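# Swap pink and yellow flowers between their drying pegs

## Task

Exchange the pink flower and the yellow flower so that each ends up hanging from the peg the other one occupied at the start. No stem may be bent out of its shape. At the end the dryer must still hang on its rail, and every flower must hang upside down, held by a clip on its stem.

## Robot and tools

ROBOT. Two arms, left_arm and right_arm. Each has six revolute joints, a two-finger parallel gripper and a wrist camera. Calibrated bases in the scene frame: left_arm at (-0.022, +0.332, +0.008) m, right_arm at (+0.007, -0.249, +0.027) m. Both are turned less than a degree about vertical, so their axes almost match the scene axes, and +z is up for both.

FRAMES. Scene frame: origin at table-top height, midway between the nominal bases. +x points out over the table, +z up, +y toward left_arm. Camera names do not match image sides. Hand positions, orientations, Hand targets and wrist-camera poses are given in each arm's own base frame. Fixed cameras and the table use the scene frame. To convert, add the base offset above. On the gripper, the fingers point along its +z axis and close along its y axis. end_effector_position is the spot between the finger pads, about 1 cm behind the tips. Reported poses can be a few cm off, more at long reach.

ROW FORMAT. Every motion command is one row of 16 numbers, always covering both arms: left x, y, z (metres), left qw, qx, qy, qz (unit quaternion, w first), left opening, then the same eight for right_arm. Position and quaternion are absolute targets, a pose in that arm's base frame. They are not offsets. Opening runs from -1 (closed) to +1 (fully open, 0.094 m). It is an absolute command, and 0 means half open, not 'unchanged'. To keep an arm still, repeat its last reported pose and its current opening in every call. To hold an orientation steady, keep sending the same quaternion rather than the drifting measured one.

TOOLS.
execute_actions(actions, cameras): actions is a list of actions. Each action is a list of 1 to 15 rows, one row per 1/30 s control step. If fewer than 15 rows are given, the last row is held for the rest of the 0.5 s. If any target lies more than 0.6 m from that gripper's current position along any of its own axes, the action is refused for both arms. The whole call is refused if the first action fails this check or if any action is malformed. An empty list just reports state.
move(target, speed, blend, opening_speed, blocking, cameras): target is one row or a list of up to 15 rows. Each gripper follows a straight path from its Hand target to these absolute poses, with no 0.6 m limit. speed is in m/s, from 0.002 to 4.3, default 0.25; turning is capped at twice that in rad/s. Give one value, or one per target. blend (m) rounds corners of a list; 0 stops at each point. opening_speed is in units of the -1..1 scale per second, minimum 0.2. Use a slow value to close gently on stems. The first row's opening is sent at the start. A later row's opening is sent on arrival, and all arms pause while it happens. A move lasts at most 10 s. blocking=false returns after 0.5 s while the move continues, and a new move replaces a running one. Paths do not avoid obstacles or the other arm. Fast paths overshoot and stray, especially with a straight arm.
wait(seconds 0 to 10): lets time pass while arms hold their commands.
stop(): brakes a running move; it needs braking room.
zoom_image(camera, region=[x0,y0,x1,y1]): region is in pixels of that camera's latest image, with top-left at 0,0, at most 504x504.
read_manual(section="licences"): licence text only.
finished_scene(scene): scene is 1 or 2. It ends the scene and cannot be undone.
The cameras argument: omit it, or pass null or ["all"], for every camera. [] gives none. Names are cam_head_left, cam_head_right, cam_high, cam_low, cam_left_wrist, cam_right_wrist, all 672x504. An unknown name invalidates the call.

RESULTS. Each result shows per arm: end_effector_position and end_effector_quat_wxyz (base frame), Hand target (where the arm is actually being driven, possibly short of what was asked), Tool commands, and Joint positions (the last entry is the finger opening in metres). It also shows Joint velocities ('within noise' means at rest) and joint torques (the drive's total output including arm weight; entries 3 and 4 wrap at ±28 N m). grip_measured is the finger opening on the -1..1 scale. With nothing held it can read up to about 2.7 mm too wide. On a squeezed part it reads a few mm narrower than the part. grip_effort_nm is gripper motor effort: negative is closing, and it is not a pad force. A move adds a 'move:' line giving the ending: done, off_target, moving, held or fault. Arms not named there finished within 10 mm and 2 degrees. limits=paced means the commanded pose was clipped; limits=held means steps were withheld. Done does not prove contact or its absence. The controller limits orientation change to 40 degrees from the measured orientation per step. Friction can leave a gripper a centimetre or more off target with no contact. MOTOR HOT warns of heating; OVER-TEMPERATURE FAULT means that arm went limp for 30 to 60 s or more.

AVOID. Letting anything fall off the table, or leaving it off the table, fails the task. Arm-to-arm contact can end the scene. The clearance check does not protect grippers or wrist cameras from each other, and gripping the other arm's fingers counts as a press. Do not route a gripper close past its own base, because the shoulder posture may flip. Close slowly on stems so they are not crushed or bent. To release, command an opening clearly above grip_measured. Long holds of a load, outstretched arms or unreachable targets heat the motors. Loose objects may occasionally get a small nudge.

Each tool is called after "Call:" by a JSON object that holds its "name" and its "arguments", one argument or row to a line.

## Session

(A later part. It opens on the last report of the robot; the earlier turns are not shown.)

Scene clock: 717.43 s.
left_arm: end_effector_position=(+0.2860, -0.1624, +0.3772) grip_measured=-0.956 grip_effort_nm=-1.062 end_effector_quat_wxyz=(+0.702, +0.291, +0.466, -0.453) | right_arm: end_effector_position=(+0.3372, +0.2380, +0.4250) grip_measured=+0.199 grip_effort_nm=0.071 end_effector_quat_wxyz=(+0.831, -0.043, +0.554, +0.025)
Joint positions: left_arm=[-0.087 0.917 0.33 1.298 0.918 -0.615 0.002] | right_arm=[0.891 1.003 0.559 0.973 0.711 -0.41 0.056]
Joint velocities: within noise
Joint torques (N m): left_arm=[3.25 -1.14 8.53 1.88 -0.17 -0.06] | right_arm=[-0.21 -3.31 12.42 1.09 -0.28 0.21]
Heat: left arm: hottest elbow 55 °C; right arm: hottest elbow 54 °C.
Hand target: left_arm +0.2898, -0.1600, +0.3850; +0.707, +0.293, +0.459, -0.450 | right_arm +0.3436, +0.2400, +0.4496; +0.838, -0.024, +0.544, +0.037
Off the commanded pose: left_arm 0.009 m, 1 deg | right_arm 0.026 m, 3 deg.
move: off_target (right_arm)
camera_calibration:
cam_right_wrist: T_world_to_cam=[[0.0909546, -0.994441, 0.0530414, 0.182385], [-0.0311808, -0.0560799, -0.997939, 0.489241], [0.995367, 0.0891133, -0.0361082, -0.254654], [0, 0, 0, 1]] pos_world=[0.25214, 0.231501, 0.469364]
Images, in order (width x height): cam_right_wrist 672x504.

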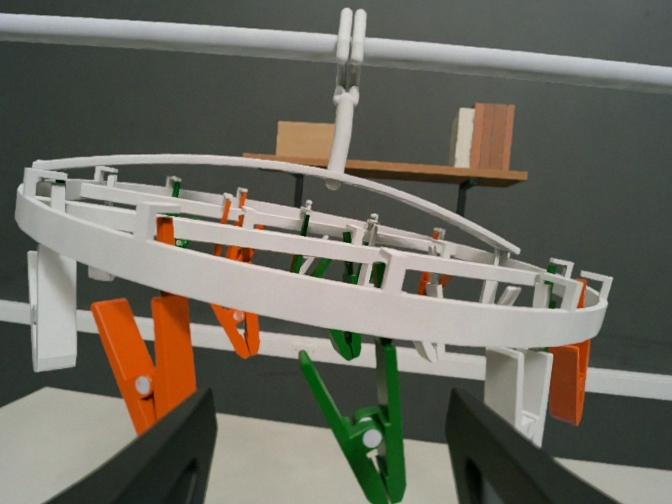

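Call:
{"name": "move", "arguments": {
  "target": [
    [0.29,-0.16,0.385,0.7074,0.2926,0.4593,-0.4506,-0.96,0.350,0.241,0.415,0.8379,-0.0237,0.5441,0.0366,0.2],
    [0.29,-0.16,0.385,0.7074,0.2926,0.4593,-0.4506,-0.96,0.402,0.241,0.415,0.8379,-0.0237,0.5441,0.0366,0.2]
  ],
  "speed": 0.08,
  "cameras": ["cam_right_wrist"]
}}

Scene clock: 722.30 s.
left_arm: end_effector_position=(+0.2861, -0.1624, +0.3771) grip_measured=-0.956 grip_effort_nm=-1.067 end_effector_quat_wxyz=(+0.702, +0.291, +0.466, -0.453) | right_arm: end_effector_position=(+0.3920, +0.2375, +0.3926) grip_measured=+0.199 grip_effort_nm=0.071 end_effector_quat_wxyz=(+0.829, -0.042, +0.557, +0.026)
Joint positions: left_arm=[-0.087 0.918 0.33 1.298 0.918 -0.615 0.002] | right_arm=[0.758 1.172 0.585 1.06 0.597 -0.324 0.056]
Joint velocities: within noise
Joint torques (N m): left_arm=[3.25 -1.14 8.53 1.88 -0.18 -0.06] | right_arm=[-0.03 -5.54 11.69 1.69 -0.24 0.21]
Heat: left arm: hottest elbow 55 °C; right arm: hottest elbow 53 °C.
Hand target: left_arm +0.2899, -0.1600, +0.3849; +0.707, +0.293, +0.460, -0.450 | right_arm +0.4008, +0.2401, +0.4146; +0.838, -0.024, +0.544, +0.036
Off the commanded pose: left_arm 0.009 m, 1 deg | right_arm 0.025 m, 3 deg.
move: off_target (right_arm)
camera_calibration:
cam_right_wrist: T_world_to_cam=[[0.0909276, -0.99453, 0.0513974, 0.179316], [-0.0372916, -0.0549754, -0.997791, 0.460649], [0.995159, 0.08881, -0.0420864, -0.307859], [0, 0, 0, 1]] pos_world=[0.307242, 0.231001, 0.437458]
Images, in order (width x height): cam_right_wrist 672x504.

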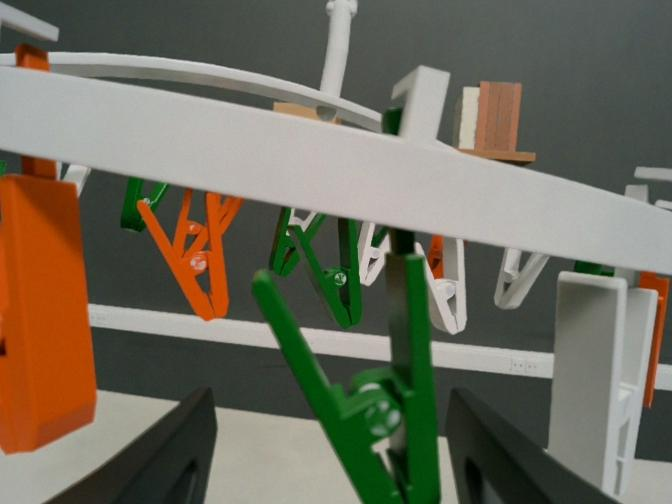

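Call:
{"name": "move", "arguments": {
  "target": [
    [0.29,-0.16,0.385,0.7074,0.2926,0.4593,-0.4506,-0.96,0.400,0.238,0.439,0.8379,-0.0237,0.5441,0.0366,0.2]
  ],
  "speed": 0.06,
  "cameras": ["cam_right_wrist"]
}}

Scene clock: 725.90 s.
left_arm: end_effector_position=(+0.2861, -0.1624, +0.3771) grip_measured=-0.956 grip_effort_nm=-1.067 end_effector_quat_wxyz=(+0.702, +0.291, +0.466, -0.454) | right_arm: end_effector_position=(+0.3928, +0.2375, +0.4117) grip_measured=+0.199 grip_effort_nm=0.066 end_effector_quat_wxyz=(+0.828, -0.043, +0.558, +0.025)
Joint positions: left_arm=[-0.087 0.918 0.33 1.298 0.918 -0.615 0.002] | right_arm=[0.756 1.133 0.618 0.983 0.595 -0.322 0.056]
Joint velocities: within noise
Joint torques (N m): left_arm=[3.25 -1.2 8.54 1.88 -0.18 -0.06] | right_arm=[-0.09 -6.48 11.97 1.36 -0.23 0.19]
Heat: left arm: hottest elbow 54 °C; right arm: hottest elbow 53 °C.
Hand target: left_arm +0.2899, -0.1600, +0.3849; +0.707, +0.293, +0.460, -0.450 | right_arm +0.3986, +0.2371, +0.4386; +0.838, -0.024, +0.544, +0.037
Off the commanded pose: left_arm 0.009 m, 1 deg | right_arm 0.028 m, 3 deg.
move: off_target (right_arm)
camera_calibration:
cam_right_wrist: T_world_to_cam=[[0.0915737, -0.994381, 0.0531011, 0.177232], [-0.0402196, -0.0569749, -0.997565, 0.481201], [0.994986, 0.0892151, -0.0452111, -0.306557], [0, 0, 0, 1]] pos_world=[0.308144, 0.231002, 0.456758]
Images, in order (width x height): cam_right_wrist 672x504.

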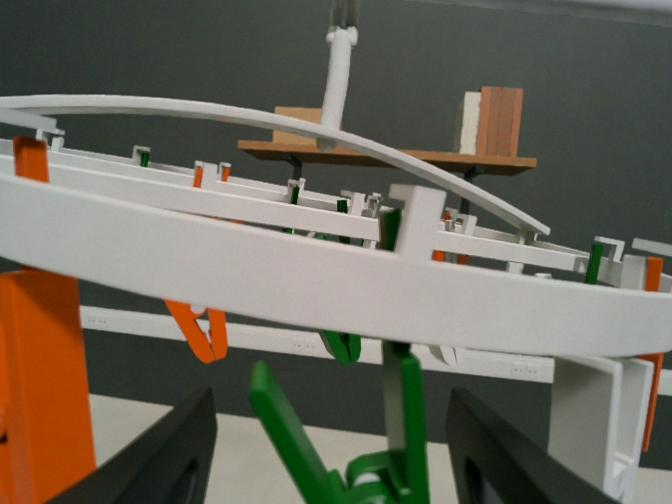

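Call:
{"name": "move", "arguments": {
  "target": [0.29,-0.16,0.385,0.7074,0.2926,0.4593,-0.4506,-0.96,0.400,0.238,0.439,0.8379,-0.0237,0.5441,0.0366,-0.66],
  "opening_speed": 0.25,
  "cameras": ["cam_right_wrist","cam_left_wrist","cam_head_left"]
}}

Scene clock: 747.63 s.
left_arm: end_effector_position=(+0.2861, -0.1624, +0.3771) grip_measured=-0.956 grip_effort_nm=-1.057 end_effector_quat_wxyz=(+0.702, +0.291, +0.466, -0.454) | right_arm: end_effector_position=(+0.3928, +0.2376, +0.4116) grip_measured=-0.573 grip_effort_nm=-1.033 end_effector_quat_wxyz=(+0.828, -0.043, +0.558, +0.026)
Joint positions: left_arm=[-0.087 0.918 0.33 1.298 0.918 -0.615 0.002] | right_arm=[0.756 1.133 0.618 0.983 0.595 -0.322 0.02]
Joint velocities: within noise
Joint torques (N m): left_arm=[3.25 -1.2 8.51 1.88 -0.18 -0.06] | right_arm=[-0.32 -6.59 12.04 1.33 -0.23 0.18]
Heat: left arm: hottest elbow 53 °C; right arm: hottest elbow 53 °C.
Hand target: left_arm +0.2899, -0.1600, +0.3849; +0.707, +0.293, +0.460, -0.450 | right_arm +0.3985, +0.2372, +0.4386; +0.838, -0.024, +0.544, +0.037
Off the commanded pose: left_arm 0.009 m, 1 deg | right_arm 0.028 m, 3 deg.
move: off_target (right_arm)
camera_calibration:
cam_left_wrist: T_world_to_cam=[[-0.903572, -0.428419, 0.00380857, 0.18744], [-0.0150725, 0.0229026, -0.999624, 0.423688], [0.428171, -0.90329, -0.0271515, -0.16849], [0, 0, 0, 1]] pos_world=[0.247894, -0.0815959, 0.41824]
cam_right_wrist: T_world_to_cam=[[0.0922009, -0.994327, 0.0530333, 0.177062], [-0.0406891, -0.056978, -0.997546, 0.481237], [0.994909, 0.0898167, -0.0457117, -0.306449], [0, 0, 0, 1]] pos_world=[0.308145, 0.231002, 0.456658]
Images, in order (width x height): cam_head_left 672x504, cam_left_wrist 672x504, cam_right_wrist 672x504.

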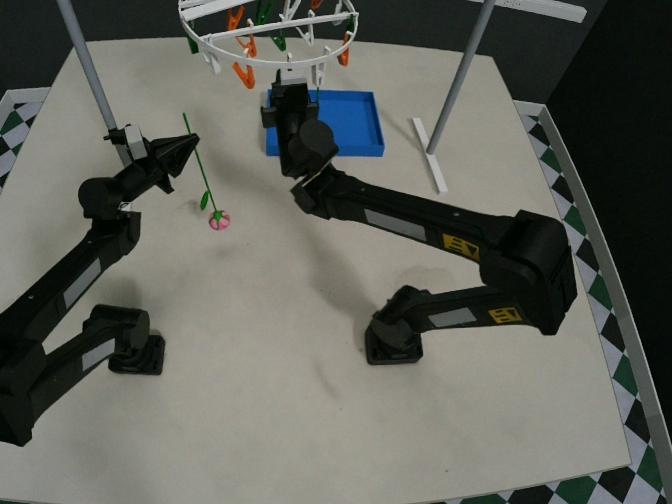

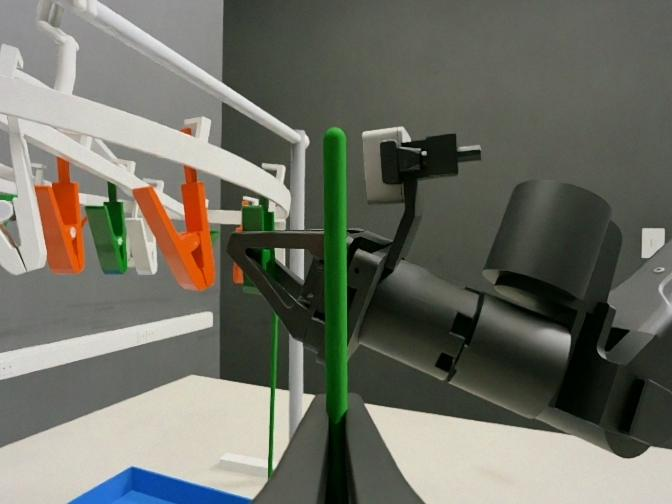

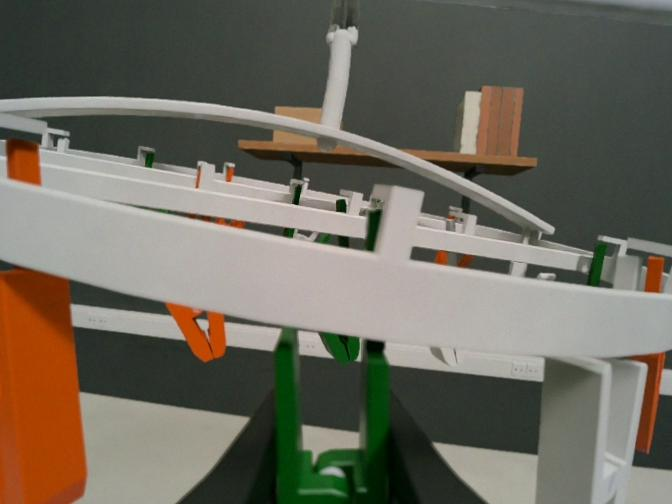

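Call:
{"name": "move", "arguments": {
  "target": [
    [0.33,-0.18,0.33,0.7074,0.2926,0.4593,-0.4506,-0.96,0.400,0.238,0.439,0.8379,-0.0237,0.5441,0.0366,-0.66],
    [0.386,-0.268,0.33,0.7074,0.2926,0.4593,-0.4506,-0.96,0.400,0.238,0.439,0.8379,-0.0237,0.5441,0.0366,-0.66]
  ],
  "speed": 0.15,
  "cameras": ["cam_left_wrist","cam_head_left"]
}}

Call:
{"name": "zoom_image", "arguments": {
  "camera": "cam_left_wrist",
  "region": [200, 20, 540, 275]
}}

Scene clock: 752.53 s.
left_arm: end_effector_position=(+0.3763, -0.2603, +0.3193) grip_measured=-0.956 grip_effort_nm=-1.062 end_effector_quat_wxyz=(+0.701, +0.287, +0.470, -0.453) | right_arm: end_effector_position=(+0.3928, +0.2376, +0.4116) grip_measured=-0.573 grip_effort_nm=-1.033 end_effector_quat_wxyz=(+0.828, -0.043, +0.558, +0.026)
Joint positions: left_arm=[-0.364 1.415 0.508 1.438 0.684 -0.381 0.002] | right_arm=[0.756 1.133 0.618 0.983 0.595 -0.322 0.02]
Joint velocities: within noise
Joint torques (N m): left_arm=[1.9 -6.01 8.72 1.16 -0.26 0.18] | right_arm=[-0.09 -6.42 12.05 1.31 -0.23 0.19]
Heat: left arm: hottest elbow 52 °C; right arm: hottest elbow 53 °C.
Hand target: left_arm +0.3854, -0.2675, +0.3298; +0.707, +0.292, +0.459, -0.451 | right_arm +0.3985, +0.2372, +0.4386; +0.838, -0.024, +0.544, +0.037
Off the commanded pose: left_arm 0.016 m, 2 deg | right_arm 0.028 m, 3 deg.
move: off_target (left_arm, right_arm)
camera_calibration:
cam_left_wrist: T_world_to_cam=[[-0.900977, -0.433689, 0.0124387, 0.222045], [-0.0245193, 0.0222728, -0.999451, 0.372848], [0.433174, -0.900787, -0.0307011, -0.297295], [0, 0, 0, 1]] pos_world=[0.33798, -0.179806, 0.360754]
Images, in order (width x height): cam_head_left 672x504, cam_left_wrist 672x504.

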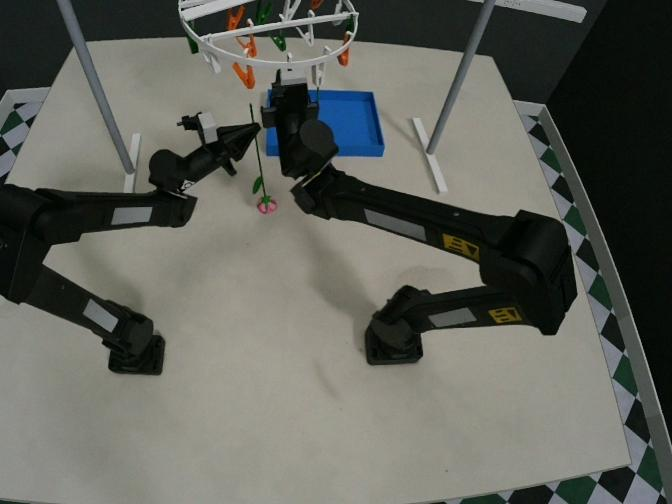

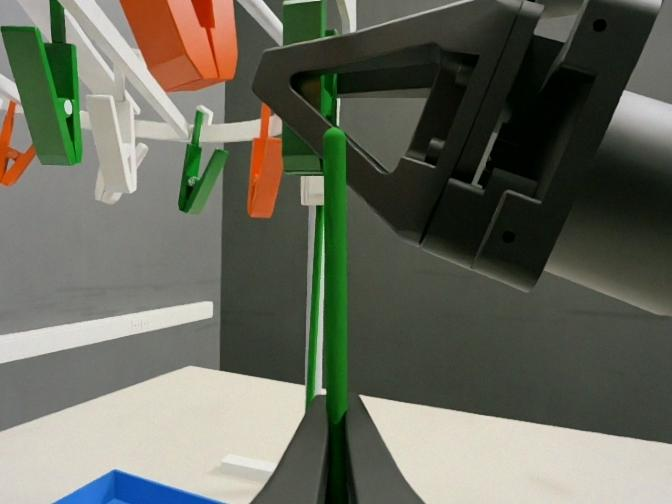

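Scaled by 1.482 from the camera's 672x504 image, which has a finer 960x720 frame.

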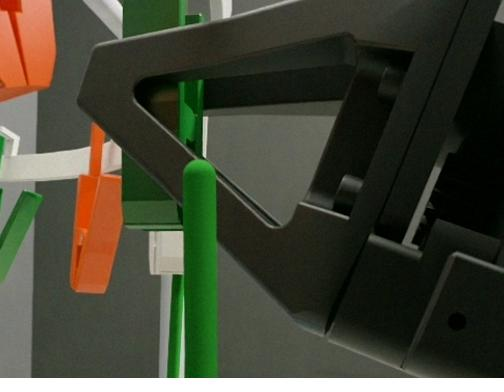

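Call:
{"name": "move", "arguments": {
  "target": [
    [0.386,-0.262,0.316,0.7074,0.2926,0.4593,-0.4506,-0.96,0.400,0.238,0.439,0.8379,-0.0237,0.5441,0.0366,-0.66],
    [0.411,-0.306,0.318,0.7074,0.2926,0.4593,-0.4506,-0.96,0.400,0.238,0.439,0.8379,-0.0237,0.5441,0.0366,-0.66]
  ],
  "speed": 0.08,
  "cameras": ["cam_left_wrist","cam_right_wrist"]
}}

Call:
{"name": "zoom_image", "arguments": {
  "camera": "cam_left_wrist",
  "region": [200, 20, 540, 275]
}}

Scene clock: 759.03 s.
left_arm: end_effector_position=(+0.4017, -0.2973, +0.3089) grip_measured=-0.956 grip_effort_nm=-1.062 end_effector_quat_wxyz=(+0.701, +0.288, +0.469, -0.453) | right_arm: end_effector_position=(+0.3928, +0.2376, +0.4116) grip_measured=-0.573 grip_effort_nm=-1.033 end_effector_quat_wxyz=(+0.828, -0.043, +0.558, +0.026)
Joint positions: left_arm=[-0.433 1.53 0.6 1.437 0.625 -0.337 0.002] | right_arm=[0.756 1.133 0.618 0.983 0.595 -0.322 0.02]
Joint velocities: within noise
Joint torques (N m): left_arm=[1.9 -7.41 8.54 1.21 -0.23 0.17] | right_arm=[-0.15 -6.71 12.01 1.33 -0.23 0.2]
Heat: left arm: hottest elbow 52 °C; right arm: hottest elbow 53 °C.
Hand target: left_arm +0.4103, -0.3056, +0.3180; +0.707, +0.293, +0.459, -0.451 | right_arm +0.3985, +0.2372, +0.4386; +0.838, -0.024, +0.544, +0.037
Off the commanded pose: left_arm 0.016 m, 1 deg | right_arm 0.028 m, 3 deg.
move: off_target (left_arm, right_arm)
camera_calibration:
cam_left_wrist: T_world_to_cam=[[-0.901025, -0.43365, 0.0100605, 0.229827], [-0.02211, 0.0227516, -0.999497, 0.363137], [0.433203, -0.900794, -0.0300878, -0.34204], [0, 0, 0, 1]] pos_world=[0.363282, -0.216705, 0.350351]
cam_right_wrist: T_world_to_cam=[[0.0922009, -0.994327, 0.0530333, 0.177062], [-0.0406891, -0.056978, -0.997546, 0.481237], [0.994909, 0.0898167, -0.0457117, -0.306449], [0, 0, 0, 1]] pos_world=[0.308145, 0.231002, 0.456658]
Images, in order (width x height): cam_left_wrist 672x504, cam_right_wrist 672x504.

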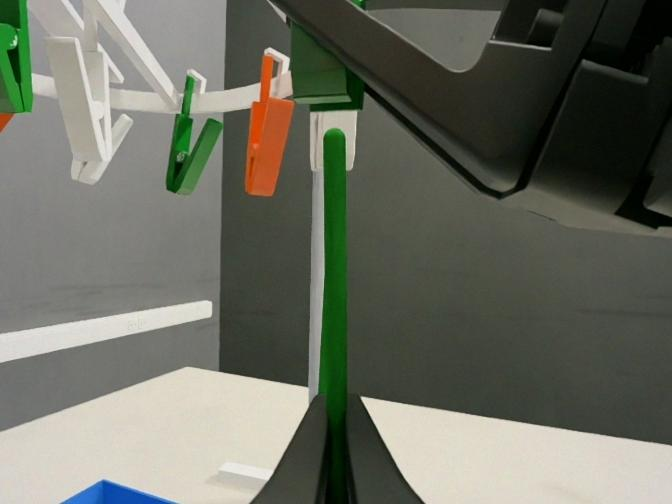

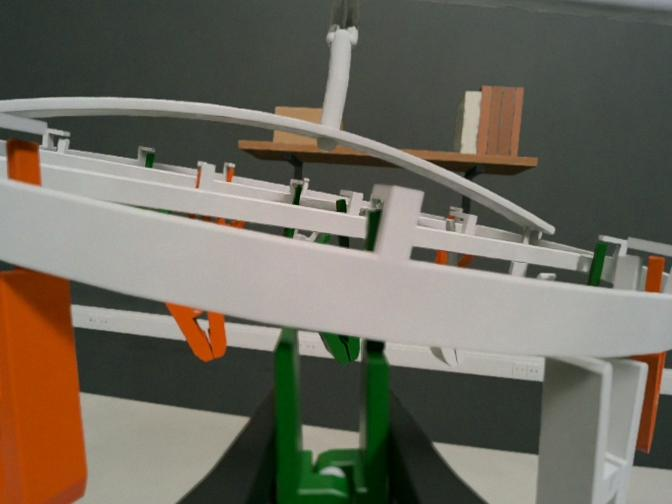

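Scaled by 1.482 from the camera's 672x504 image, which has a finer 960x720 frame.

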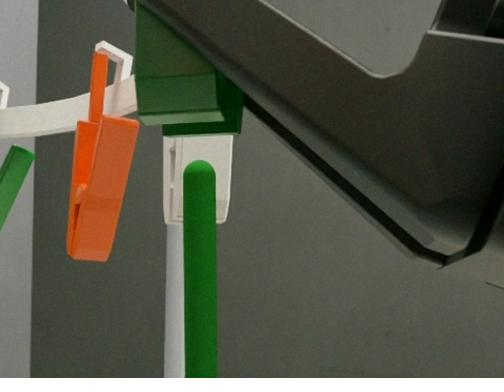

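Call:
{"name": "zoom_image", "arguments": {
  "camera": "cam_left_wrist",
  "region": [270, 20, 420, 145]
}}

Scaled by 3.360 from the camera's 672x504 image, which has a finer 960x720 frame.

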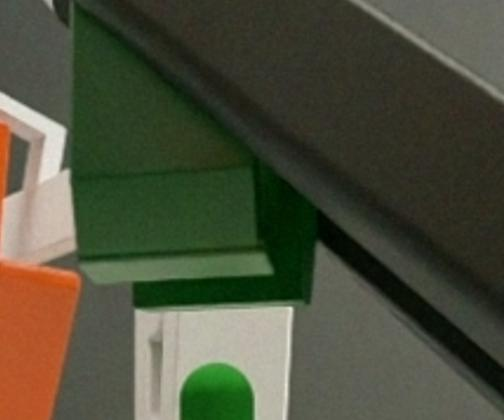

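Call:
{"name": "move", "arguments": {
  "target": [0.422,-0.326,0.319,0.7074,0.2926,0.4593,-0.4506,-0.96,0.400,0.238,0.439,0.8379,-0.0237,0.5441,0.0366,-0.66],
  "speed": 0.05,
  "cameras": ["cam_left_wrist","cam_right_wrist"]
}}

Call:
{"name": "zoom_image", "arguments": {
  "camera": "cam_left_wrist",
  "region": [270, 20, 420, 145]
}}

Scene clock: 766.80 s.
left_arm: end_effector_position=(+0.4131, -0.3165, +0.3098) grip_measured=-0.956 grip_effort_nm=-1.062 end_effector_quat_wxyz=(+0.701, +0.288, +0.470, -0.452) | right_arm: end_effector_position=(+0.3928, +0.2376, +0.4116) grip_measured=-0.573 grip_effort_nm=-1.033 end_effector_quat_wxyz=(+0.828, -0.043, +0.558, +0.026)
Joint positions: left_arm=[-0.466 1.564 0.651 1.408 0.596 -0.316 0.002] | right_arm=[0.756 1.133 0.618 0.983 0.595 -0.322 0.02]
Joint velocities: within noise
Joint torques (N m): left_arm=[1.96 -8 8.66 1.28 -0.21 0.19] | right_arm=[-0.09 -6.59 12.08 1.26 -0.22 0.2]
Heat: left arm: hottest elbow 53 °C; right arm: hottest elbow 53 °C.
Hand target: left_arm +0.4213, -0.3255, +0.3189; +0.707, +0.292, +0.459, -0.451 | right_arm +0.3985, +0.2372, +0.4386; +0.838, -0.024, +0.544, +0.037
Off the commanded pose: left_arm 0.016 m, 1 deg | right_arm 0.028 m, 3 deg.
move: off_target (left_arm, right_arm)
camera_calibration:
cam_left_wrist: T_world_to_cam=[[-0.900794, -0.434136, 0.0097887, 0.231567], [-0.0221367, 0.0233958, -0.999481, 0.364881], [0.433682, -0.900544, -0.0306851, -0.364114], [0, 0, 0, 1]] pos_world=[0.374581, -0.235906, 0.351252]
cam_right_wrist: T_world_to_cam=[[0.0922009, -0.994327, 0.0530333, 0.177062], [-0.0406891, -0.056978, -0.997546, 0.481237], [0.994909, 0.0898167, -0.0457117, -0.306449], [0, 0, 0, 1]] pos_world=[0.308145, 0.231002, 0.456658]
Images, in order (width x height): cam_left_wrist 672x504, cam_right_wrist 672x504.

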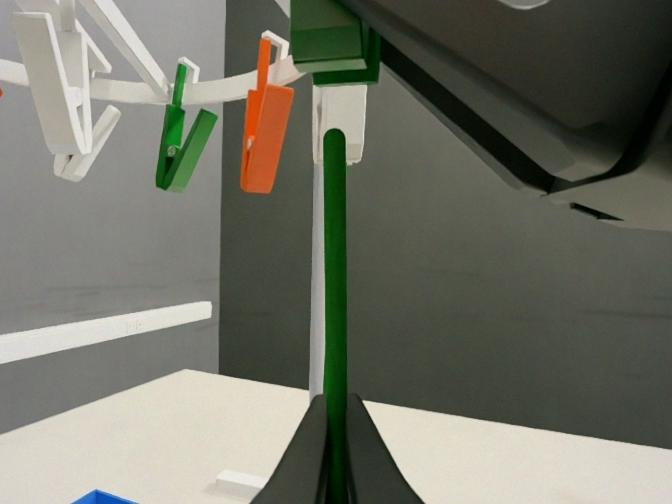

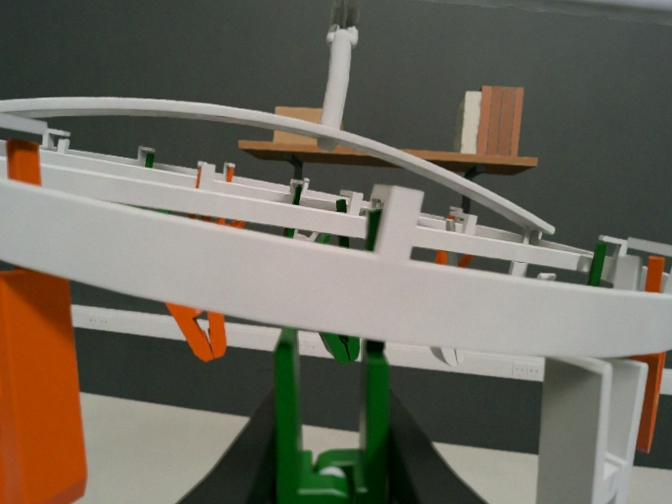

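Scaled by 3.360 from the camera's 672x504 image, which has a finer 960x720 frame.

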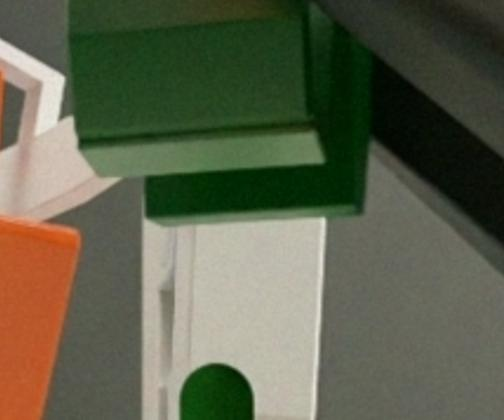

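Call:
{"name": "move", "arguments": {
  "target": [0.421,-0.326,0.331,0.7074,0.2926,0.4593,-0.4506,-0.96,0.400,0.238,0.439,0.8379,-0.0237,0.5441,0.0366,-0.66],
  "speed": 0.05,
  "cameras": ["cam_left_wrist"]
}}

Call:
{"name": "zoom_image", "arguments": {
  "camera": "cam_left_wrist",
  "region": [270, 20, 420, 145]
}}

Scene clock: 772.33 s.
left_arm: end_effector_position=(+0.4175, -0.3188, +0.3046) grip_measured=-0.956 grip_effort_nm=-1.067 end_effector_quat_wxyz=(+0.692, +0.287, +0.483, -0.452) | right_arm: end_effector_position=(+0.3928, +0.2376, +0.4116) grip_measured=-0.573 grip_effort_nm=-1.028 end_effector_quat_wxyz=(+0.828, -0.043, +0.558, +0.026)
Joint positions: left_arm=[-0.467 1.564 0.656 1.369 0.595 -0.315 0.002] | right_arm=[0.756 1.133 0.618 0.983 0.595 -0.322 0.02]
Joint velocities: within noise
Joint torques (N m): left_arm=[1.79 -10.64 8.77 1.35 -0.21 0.17] | right_arm=[-0.21 -6.42 12.03 1.31 -0.22 0.2]
Heat: left arm: hottest elbow 53 °C; right arm: hottest elbow 54 °C.
Hand target: left_arm +0.4198, -0.3252, +0.3308; +0.707, +0.292, +0.459, -0.451 | right_arm +0.3985, +0.2372, +0.4386; +0.838, -0.024, +0.544, +0.037
Off the commanded pose: left_arm 0.028 m, 3 deg | right_arm 0.028 m, 3 deg.
move: off_target (left_arm, right_arm)
camera_calibration:
cam_left_wrist: T_world_to_cam=[[-0.899761, -0.435363, 0.0298113, 0.227748], [-0.051755, 0.0386299, -0.997912, 0.3766], [0.433303, -0.899426, -0.0572899, -0.359676], [0, 0, 0, 1]] pos_world=[0.380258, -0.238896, 0.348419]
Images, in order (width x height): cam_left_wrist 672x504.

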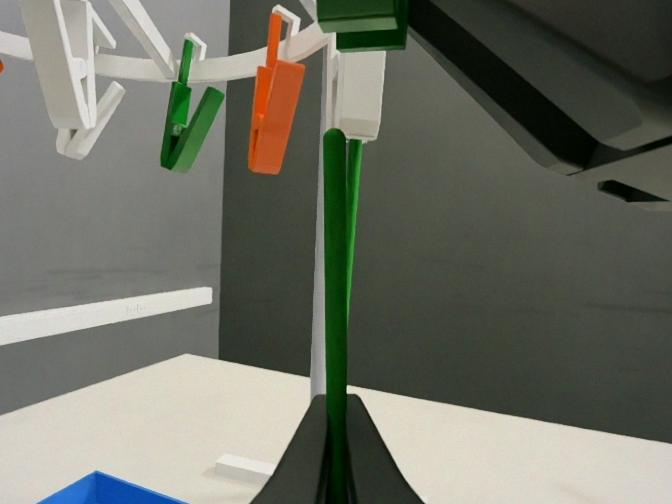

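Scaled by 3.360 from the camera's 672x504 image, which has a finer 960x720 frame.

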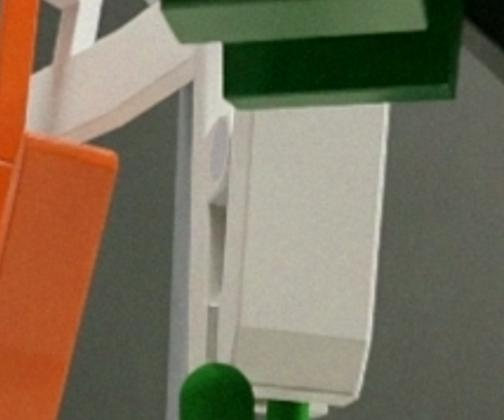

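Call:
{"name": "move", "arguments": {
  "target": [0.411,-0.326,0.339,0.7074,0.2926,0.4593,-0.4506,-0.96,0.400,0.238,0.439,0.8379,-0.0237,0.5441,0.0366,-0.66],
  "speed": 0.05,
  "cameras": ["cam_left_wrist"]
}}

Call:
{"name": "zoom_image", "arguments": {
  "camera": "cam_left_wrist",
  "region": [270, 20, 420, 145]
}}

Scene clock: 776.53 s.
left_arm: end_effector_position=(+0.4110, -0.3206, +0.3202) grip_measured=-0.956 grip_effort_nm=-1.067 end_effector_quat_wxyz=(+0.697, +0.287, +0.476, -0.452) | right_arm: end_effector_position=(+0.3928, +0.2376, +0.4116) grip_measured=-0.573 grip_effort_nm=-1.028 end_effector_quat_wxyz=(+0.828, -0.043, +0.558, +0.026)
Joint positions: left_arm=[-0.478 1.523 0.657 1.341 0.585 -0.309 0.002] | right_arm=[0.756 1.133 0.618 0.983 0.595 -0.322 0.02]
Joint velocities: within noise
Joint torques (N m): left_arm=[1.85 -10.23 7.92 1.35 -0.22 0.17] | right_arm=[-0.26 -6.48 12 1.29 -0.24 0.19]
Heat: left arm: hottest elbow 54 °C; right arm: hottest elbow 54 °C.
Hand target: left_arm +0.4105, -0.3256, +0.3390; +0.708, +0.292, +0.459, -0.451 | right_arm +0.3985, +0.2372, +0.4386; +0.838, -0.024, +0.544, +0.037
Off the commanded pose: left_arm 0.020 m, 2 deg | right_arm 0.028 m, 3 deg.
move: off_target (left_arm, right_arm)
camera_calibration:
cam_left_wrist: T_world_to_cam=[[-0.900209, -0.435035, 0.0192077, 0.224289], [-0.0362241, 0.0308558, -0.998867, 0.383305], [0.433949, -0.899885, -0.0435354, -0.362433], [0, 0, 0, 1]] pos_world=[0.37307, -0.240402, 0.362784]
Images, in order (width x height): cam_left_wrist 672x504.

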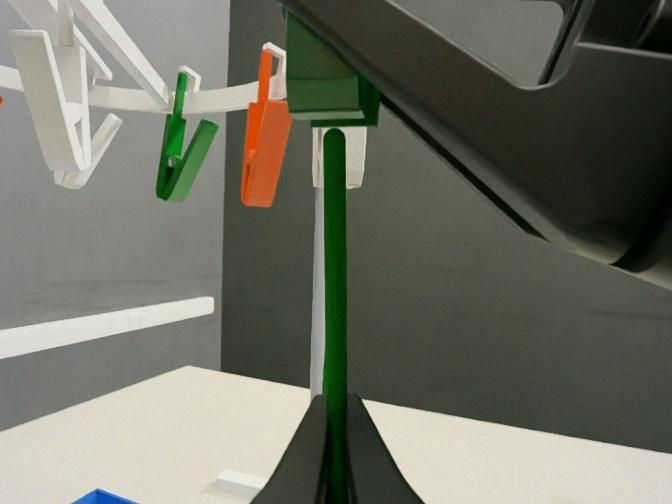

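Scaled by 3.360 from the camera's 672x504 image, which has a finer 960x720 frame.

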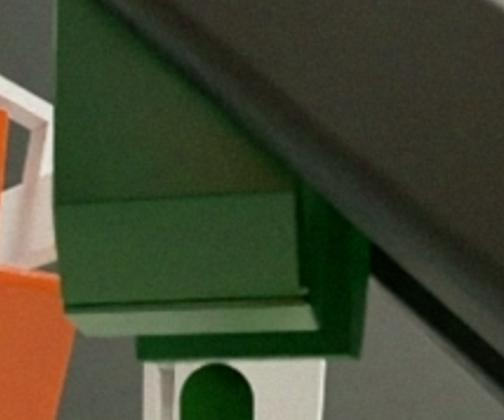

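Call:
{"name": "move", "arguments": {
  "target": [0.410,-0.325,0.347,0.7074,0.2926,0.4593,-0.4506,-0.96,0.400,0.238,0.439,0.8379,-0.0237,0.5441,0.0366,-0.66],
  "speed": 0.05,
  "cameras": ["cam_left_wrist"]
}}

Call:
{"name": "zoom_image", "arguments": {
  "camera": "cam_left_wrist",
  "region": [270, 60, 420, 185]
}}

Scene clock: 780.90 s.
left_arm: end_effector_position=(+0.4106, -0.3204, +0.3230) grip_measured=-0.956 grip_effort_nm=-1.067 end_effector_quat_wxyz=(+0.694, +0.287, +0.481, -0.452) | right_arm: end_effector_position=(+0.3928, +0.2376, +0.4116) grip_measured=-0.573 grip_effort_nm=-1.033 end_effector_quat_wxyz=(+0.828, -0.043, +0.558, +0.026)
Joint positions: left_arm=[-0.478 1.506 0.657 1.312 0.585 -0.308 0.002] | right_arm=[0.756 1.133 0.618 0.983 0.595 -0.322 0.02]
Joint velocities: within noise
Joint torques (N m): left_arm=[1.85 -10.58 8.27 1.47 -0.17 0.16] | right_arm=[-0.26 -6.59 12.05 1.31 -0.21 0.18]
Heat: left arm: hottest elbow 54 °C; right arm: hottest elbow 54 °C.
Hand target: left_arm +0.4093, -0.3244, +0.3469; +0.707, +0.292, +0.459, -0.451 | right_arm +0.3986, +0.2372, +0.4386; +0.838, -0.024, +0.544, +0.037
Off the commanded pose: left_arm 0.024 m, 3 deg | right_arm 0.028 m, 3 deg.
move: off_target (left_arm, right_arm)
camera_calibration:
cam_left_wrist: T_world_to_cam=[[-0.899847, -0.435457, 0.0255405, 0.221614], [-0.0460386, 0.0365854, -0.998269, 0.391747], [0.433769, -0.899466, -0.0529691, -0.358734], [0, 0, 0, 1]] pos_world=[0.373062, -0.240498, 0.366407]
Images, in order (width x height): cam_left_wrist 672x504.

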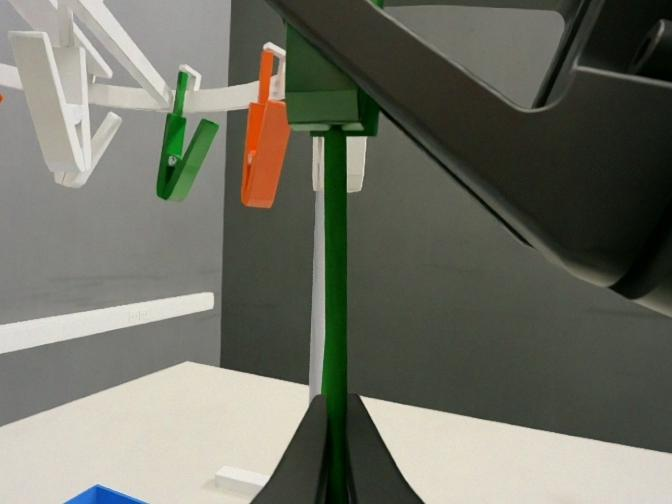

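Scaled by 3.360 from the camera's 672x504 image, which has a finer 960x720 frame.

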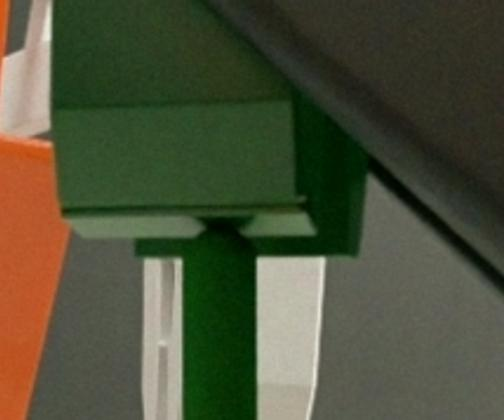

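Call:
{"name": "zoom_image", "arguments": {
  "camera": "cam_left_wrist",
  "region": [300, 100, 375, 155]
}}

Scaled by 6.720 from the camera's 672x504 image, which has a finer 960x720 frame.

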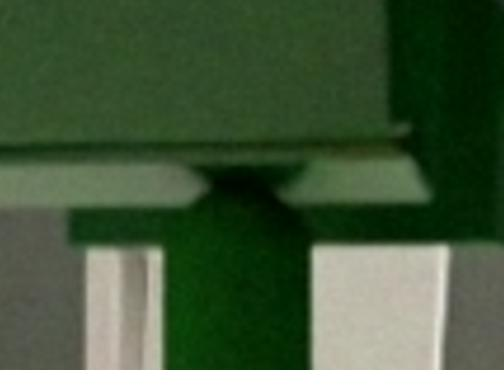

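Call:
{"name": "move", "arguments": {
  "target": [0.4125,-0.331,0.335,0.7074,0.2926,0.4593,-0.4506,-0.96,0.400,0.238,0.439,0.8379,-0.0237,0.5441,0.0366,-0.66],
  "speed": 0.05,
  "cameras": ["cam_left_wrist"]
}}

Call:
{"name": "zoom_image", "arguments": {
  "camera": "cam_left_wrist",
  "region": [270, 40, 420, 165]
}}

Scene clock: 795.30 s.
left_arm: end_effector_position=(+0.4093, -0.3231, +0.3227) grip_measured=-0.956 grip_effort_nm=-1.062 end_effector_quat_wxyz=(+0.696, +0.287, +0.479, -0.452) | right_arm: end_effector_position=(+0.3928, +0.2376, +0.4117) grip_measured=-0.573 grip_effort_nm=-1.033 end_effector_quat_wxyz=(+0.828, -0.043, +0.558, +0.026)
Joint positions: left_arm=[-0.487 1.509 0.657 1.318 0.576 -0.304 0.002] | right_arm=[0.756 1.133 0.618 0.983 0.595 -0.322 0.02]
Joint velocities: within noise
Joint torques (N m): left_arm=[1.73 -7.65 8.43 2.59 -0.19 0.17] | right_arm=[-0.38 -6.53 12.04 1.31 -0.22 0.19]
Heat: left arm: hottest elbow 54 °C; right arm: hottest elbow 54 °C.
Hand target: left_arm +0.4120, -0.3306, +0.3349; +0.707, +0.292, +0.459, -0.451 | right_arm +0.3986, +0.2372, +0.4386; +0.838, -0.024, +0.544, +0.037
Off the commanded pose: left_arm 0.015 m, 3 deg | right_arm 0.028 m, 3 deg.
move: off_target (left_arm, right_arm)
camera_calibration:
cam_left_wrist: T_world_to_cam=[[-0.899524, -0.436241, 0.0234815, 0.2195], [-0.042429, 0.0337403, -0.99853, 0.389223], [0.434807, -0.899197, -0.0488595, -0.362239], [0, 0, 0, 1]] pos_world=[0.371464, -0.243102, 0.365797]
Images, in order (width x height): cam_left_wrist 672x504.

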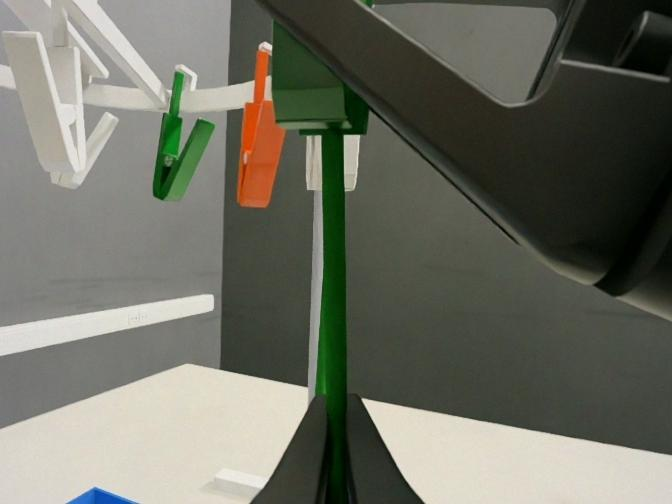

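Scaled by 3.360 from the camera's 672x504 image, which has a finer 960x720 frame.

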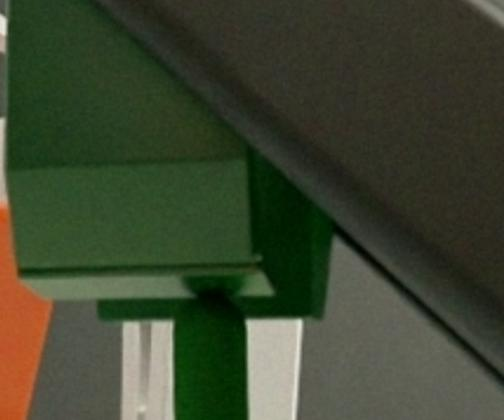

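Call:
{"name": "move", "arguments": {
  "target": [0.414,-0.329,0.320,0.7074,0.2926,0.4593,-0.4506,-0.96,0.400,0.238,0.439,0.8379,-0.0237,0.5441,0.0366,-0.66],
  "speed": 0.05,
  "cameras": ["cam_left_wrist"]
}}

Call:
{"name": "zoom_image", "arguments": {
  "camera": "cam_left_wrist",
  "region": [270, 40, 420, 165]
}}

Scene clock: 799.60 s.
left_arm: end_effector_position=(+0.4112, -0.3242, +0.3132) grip_measured=-0.956 grip_effort_nm=-1.062 end_effector_quat_wxyz=(+0.700, +0.288, +0.473, -0.451) | right_arm: end_effector_position=(+0.3928, +0.2376, +0.4117) grip_measured=-0.573 grip_effort_nm=-1.033 end_effector_quat_wxyz=(+0.828, -0.043, +0.558, +0.026)
Joint positions: left_arm=[-0.487 1.55 0.657 1.372 0.576 -0.303 0.002] | right_arm=[0.756 1.133 0.618 0.983 0.595 -0.322 0.02]
Joint velocities: within noise
Joint torques (N m): left_arm=[2.26 -8.12 7.49 2.43 -0.02 0.14] | right_arm=[-0.32 -6.59 12.01 1.26 -0.23 0.17]
Heat: left arm: hottest elbow 54 °C; right arm: hottest elbow 54 °C.
Hand target: left_arm +0.4139, -0.3288, +0.3198; +0.707, +0.292, +0.460, -0.450 | right_arm +0.3986, +0.2372, +0.4386; +0.838, -0.024, +0.544, +0.037
Off the commanded pose: left_arm 0.009 m, 2 deg | right_arm 0.028 m, 3 deg.
move: off_target (right_arm)
camera_calibration:
cam_left_wrist: T_world_to_cam=[[-0.89978, -0.436102, 0.0144855, 0.223946], [-0.0295629, 0.0278066, -0.999176, 0.372785], [0.43534, -0.899467, -0.0379123, -0.368333], [0, 0, 0, 1]] pos_world=[0.372873, -0.244006, 0.355269]
Images, in order (width x height): cam_left_wrist 672x504.

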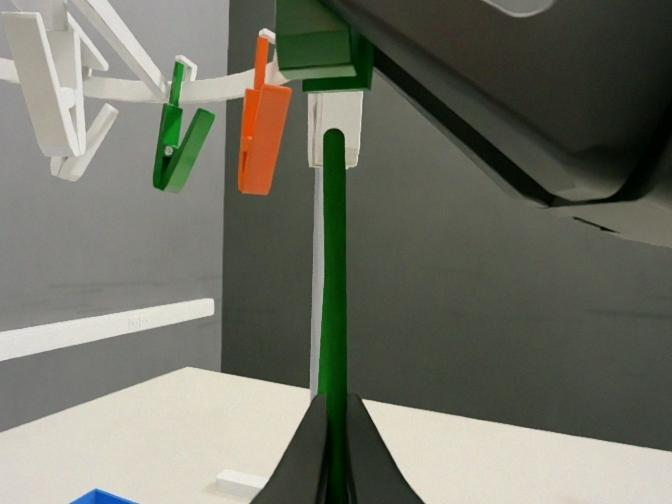

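Scaled by 3.360 from the camera's 672x504 image, which has a finer 960x720 frame.

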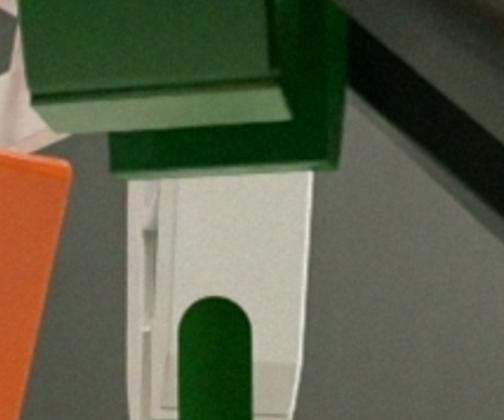

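Call:
{"name": "move", "arguments": {
  "target": [0.4155,-0.3295,0.338,0.7074,0.2926,0.4593,-0.4506,-0.96,0.400,0.238,0.439,0.8379,-0.0237,0.5441,0.0366,-0.66],
  "speed": 0.05,
  "cameras": ["cam_left_wrist"]
}}

Call:
{"name": "zoom_image", "arguments": {
  "camera": "cam_left_wrist",
  "region": [270, 40, 420, 165]
}}

Scene clock: 807.27 s.
left_arm: end_effector_position=(+0.4116, -0.3246, +0.3137) grip_measured=-0.956 grip_effort_nm=-1.067 end_effector_quat_wxyz=(+0.694, +0.287, +0.481, -0.452) | right_arm: end_effector_position=(+0.3928, +0.2376, +0.4117) grip_measured=-0.573 grip_effort_nm=-1.033 end_effector_quat_wxyz=(+0.828, -0.043, +0.558, +0.026)
Joint positions: left_arm=[-0.487 1.537 0.657 1.341 0.578 -0.303 0.002] | right_arm=[0.756 1.133 0.618 0.983 0.595 -0.322 0.02]
Joint velocities: within noise
Joint torques (N m): left_arm=[2.26 -10.34 8.77 1.28 -0.01 0.13] | right_arm=[-0.26 -6.48 12.03 1.32 -0.21 0.19]
Heat: left arm: hottest elbow 53 °C; right arm: hottest elbow 54 °C.
Hand target: left_arm +0.4145, -0.3288, +0.3380; +0.708, +0.292, +0.459, -0.451 | right_arm +0.3986, +0.2372, +0.4386; +0.838, -0.024, +0.544, +0.037
Off the commanded pose: left_arm 0.025 m, 3 deg | right_arm 0.028 m, 3 deg.
move: off_target (left_arm, right_arm)
camera_calibration:
cam_left_wrist: T_world_to_cam=[[-0.899904, -0.435388, 0.0246904, 0.221268], [-0.0451369, 0.0366806, -0.998307, 0.382261], [0.433745, -0.899495, -0.0526611, -0.363552], [0, 0, 0, 1]] pos_world=[0.374063, -0.244698, 0.357005]
Images, in order (width x height): cam_left_wrist 672x504.

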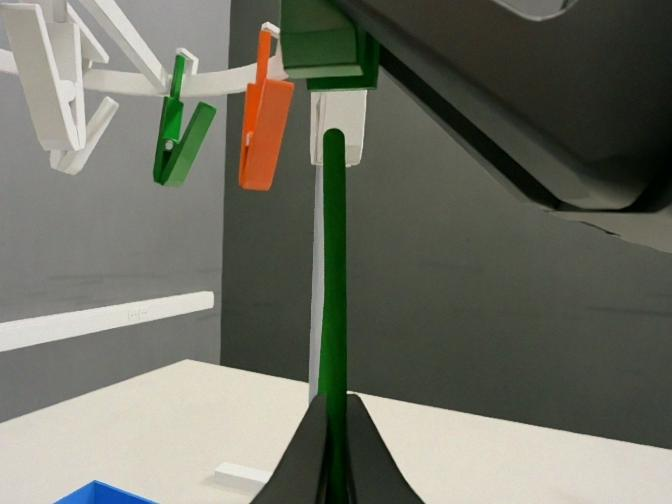

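Scaled by 3.360 from the camera's 672x504 image, which has a finer 960x720 frame.

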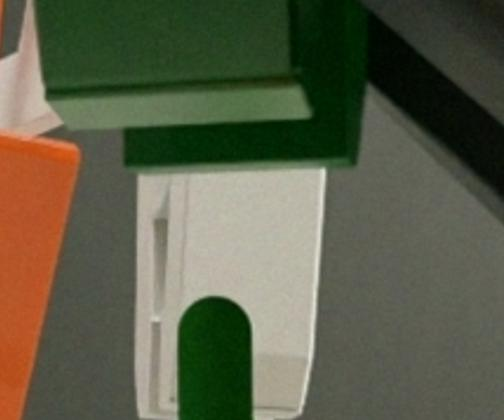

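Call:
{"name": "move", "arguments": {
  "target": [0.4155,-0.3295,0.348,0.7074,0.2926,0.4593,-0.4506,-0.96,0.400,0.238,0.439,0.8379,-0.0237,0.5441,0.0366,-0.66],
  "speed": 0.05,
  "cameras": ["cam_left_wrist"]
}}

Call:
{"name": "zoom_image", "arguments": {
  "camera": "cam_left_wrist",
  "region": [270, 40, 420, 165]
}}

Scene clock: 810.10 s.
left_arm: end_effector_position=(+0.4112, -0.3244, +0.3210) grip_measured=-0.956 grip_effort_nm=-1.062 end_effector_quat_wxyz=(+0.693, +0.287, +0.483, -0.452) | right_arm: end_effector_position=(+0.3928, +0.2376, +0.4117) grip_measured=-0.573 grip_effort_nm=-1.033 end_effector_quat_wxyz=(+0.828, -0.043, +0.558, +0.026)
Joint positions: left_arm=[-0.487 1.512 0.661 1.308 0.578 -0.303 0.002] | right_arm=[0.756 1.133 0.618 0.983 0.595 -0.322 0.02]
Joint velocities: within noise
Joint torques (N m): left_arm=[2.32 -10.17 9.22 1.32 -0.02 0.13] | right_arm=[-0.21 -6.65 12.04 1.29 -0.21 0.19]
Heat: left arm: hottest elbow 53 °C; right arm: hottest elbow 55 °C.
Hand target: left_arm +0.4144, -0.3286, +0.3480; +0.708, +0.292, +0.459, -0.451 | right_arm +0.3986, +0.2372, +0.4386; +0.838, -0.024, +0.544, +0.037
Off the commanded pose: left_arm 0.028 m, 3 deg | right_arm 0.028 m, 3 deg.
move: off_target (left_arm, right_arm)
camera_calibration:
cam_left_wrist: T_world_to_cam=[[-0.899792, -0.435443, 0.0276513, 0.219713], [-0.0495044, 0.0389195, -0.998015, 0.392014], [0.433503, -0.899375, -0.0565758, -0.361376], [0, 0, 0, 1]] pos_world=[0.37376, -0.244596, 0.364715]
Images, in order (width x height): cam_left_wrist 672x504.

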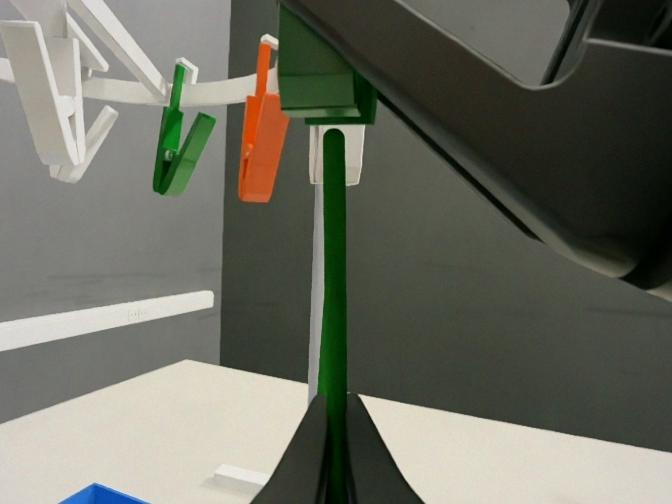

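Scaled by 3.360 from the camera's 672x504 image, which has a finer 960x720 frame.

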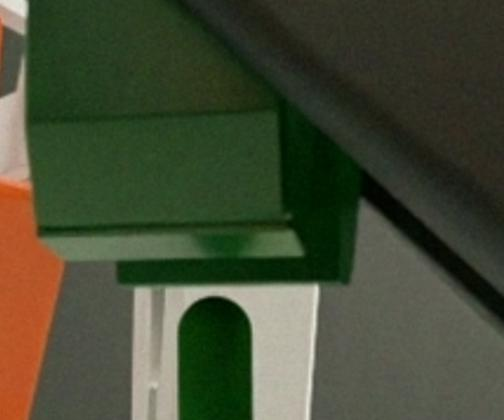

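Call:
{"name": "move", "arguments": {
  "target": [0.416,-0.3298,0.354,0.7074,0.2926,0.4593,-0.4506,-0.96,0.400,0.238,0.439,0.8379,-0.0237,0.5441,0.0366,-0.66],
  "speed": 0.05,
  "cameras": ["cam_left_wrist"]
}}

Call:
{"name": "zoom_image", "arguments": {
  "camera": "cam_left_wrist",
  "region": [300, 90, 375, 145]
}}

Scene clock: 815.20 s.
left_arm: end_effector_position=(+0.4118, -0.3247, +0.3262) grip_measured=-0.956 grip_effort_nm=-1.062 end_effector_quat_wxyz=(+0.693, +0.287, +0.483, -0.452) | right_arm: end_effector_position=(+0.3928, +0.2376, +0.4117) grip_measured=-0.573 grip_effort_nm=-1.033 end_effector_quat_wxyz=(+0.828, -0.043, +0.558, +0.026)
Joint positions: left_arm=[-0.487 1.5 0.667 1.287 0.578 -0.303 0.002] | right_arm=[0.756 1.133 0.618 0.983 0.595 -0.322 0.02]
Joint velocities: within noise
Joint torques (N m): left_arm=[2.32 -10.23 9.42 1.26 -0.01 0.13] | right_arm=[-0.15 -6.42 12.08 1.31 -0.21 0.19]
Heat: left arm: hottest elbow 53 °C; right arm: hottest elbow 55 °C.
Hand target: left_arm +0.4148, -0.3289, +0.3538; +0.707, +0.292, +0.459, -0.451 | right_arm +0.3986, +0.2372, +0.4386; +0.838, -0.024, +0.544, +0.037
Off the commanded pose: left_arm 0.029 m, 3 deg | right_arm 0.028 m, 3 deg.
move: off_target (left_arm, right_arm)
camera_calibration:
cam_left_wrist: T_world_to_cam=[[-0.899768, -0.435447, 0.0283354, 0.219803], [-0.0505577, 0.0395301, -0.997939, 0.397867], [0.433429, -0.899346, -0.0575831, -0.361241], [0, 0, 0, 1]] pos_world=[0.374459, -0.244896, 0.370018]
Images, in order (width x height): cam_left_wrist 672x504.

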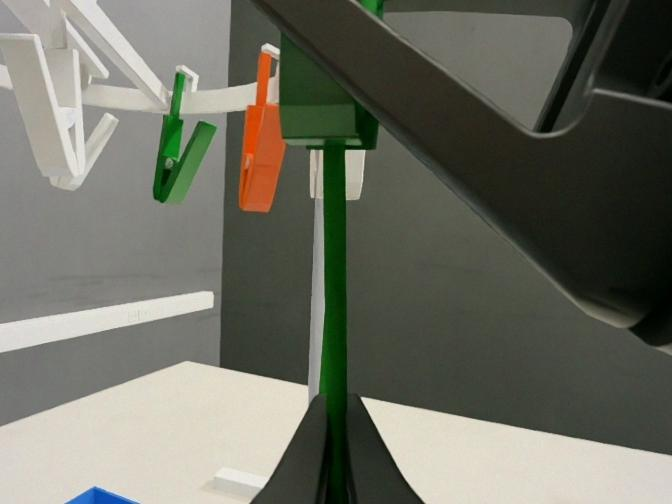

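Scaled by 6.720 from the camera's 672x504 image, which has a finer 960x720 frame.

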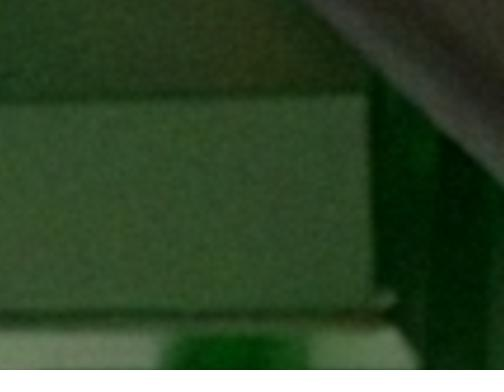

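Call:
{"name": "zoom_image", "arguments": {
  "camera": "cam_left_wrist",
  "region": [270, 90, 420, 215]
}}

Scaled by 3.360 from the camera's 672x504 image, which has a finer 960x720 frame.

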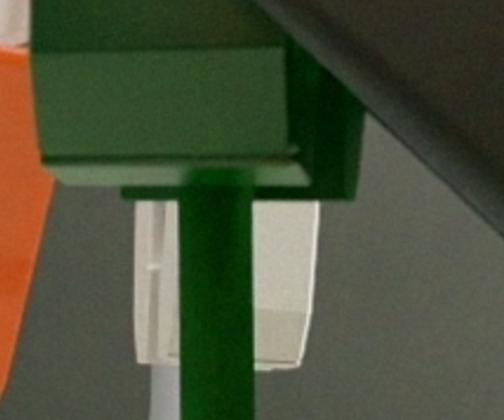

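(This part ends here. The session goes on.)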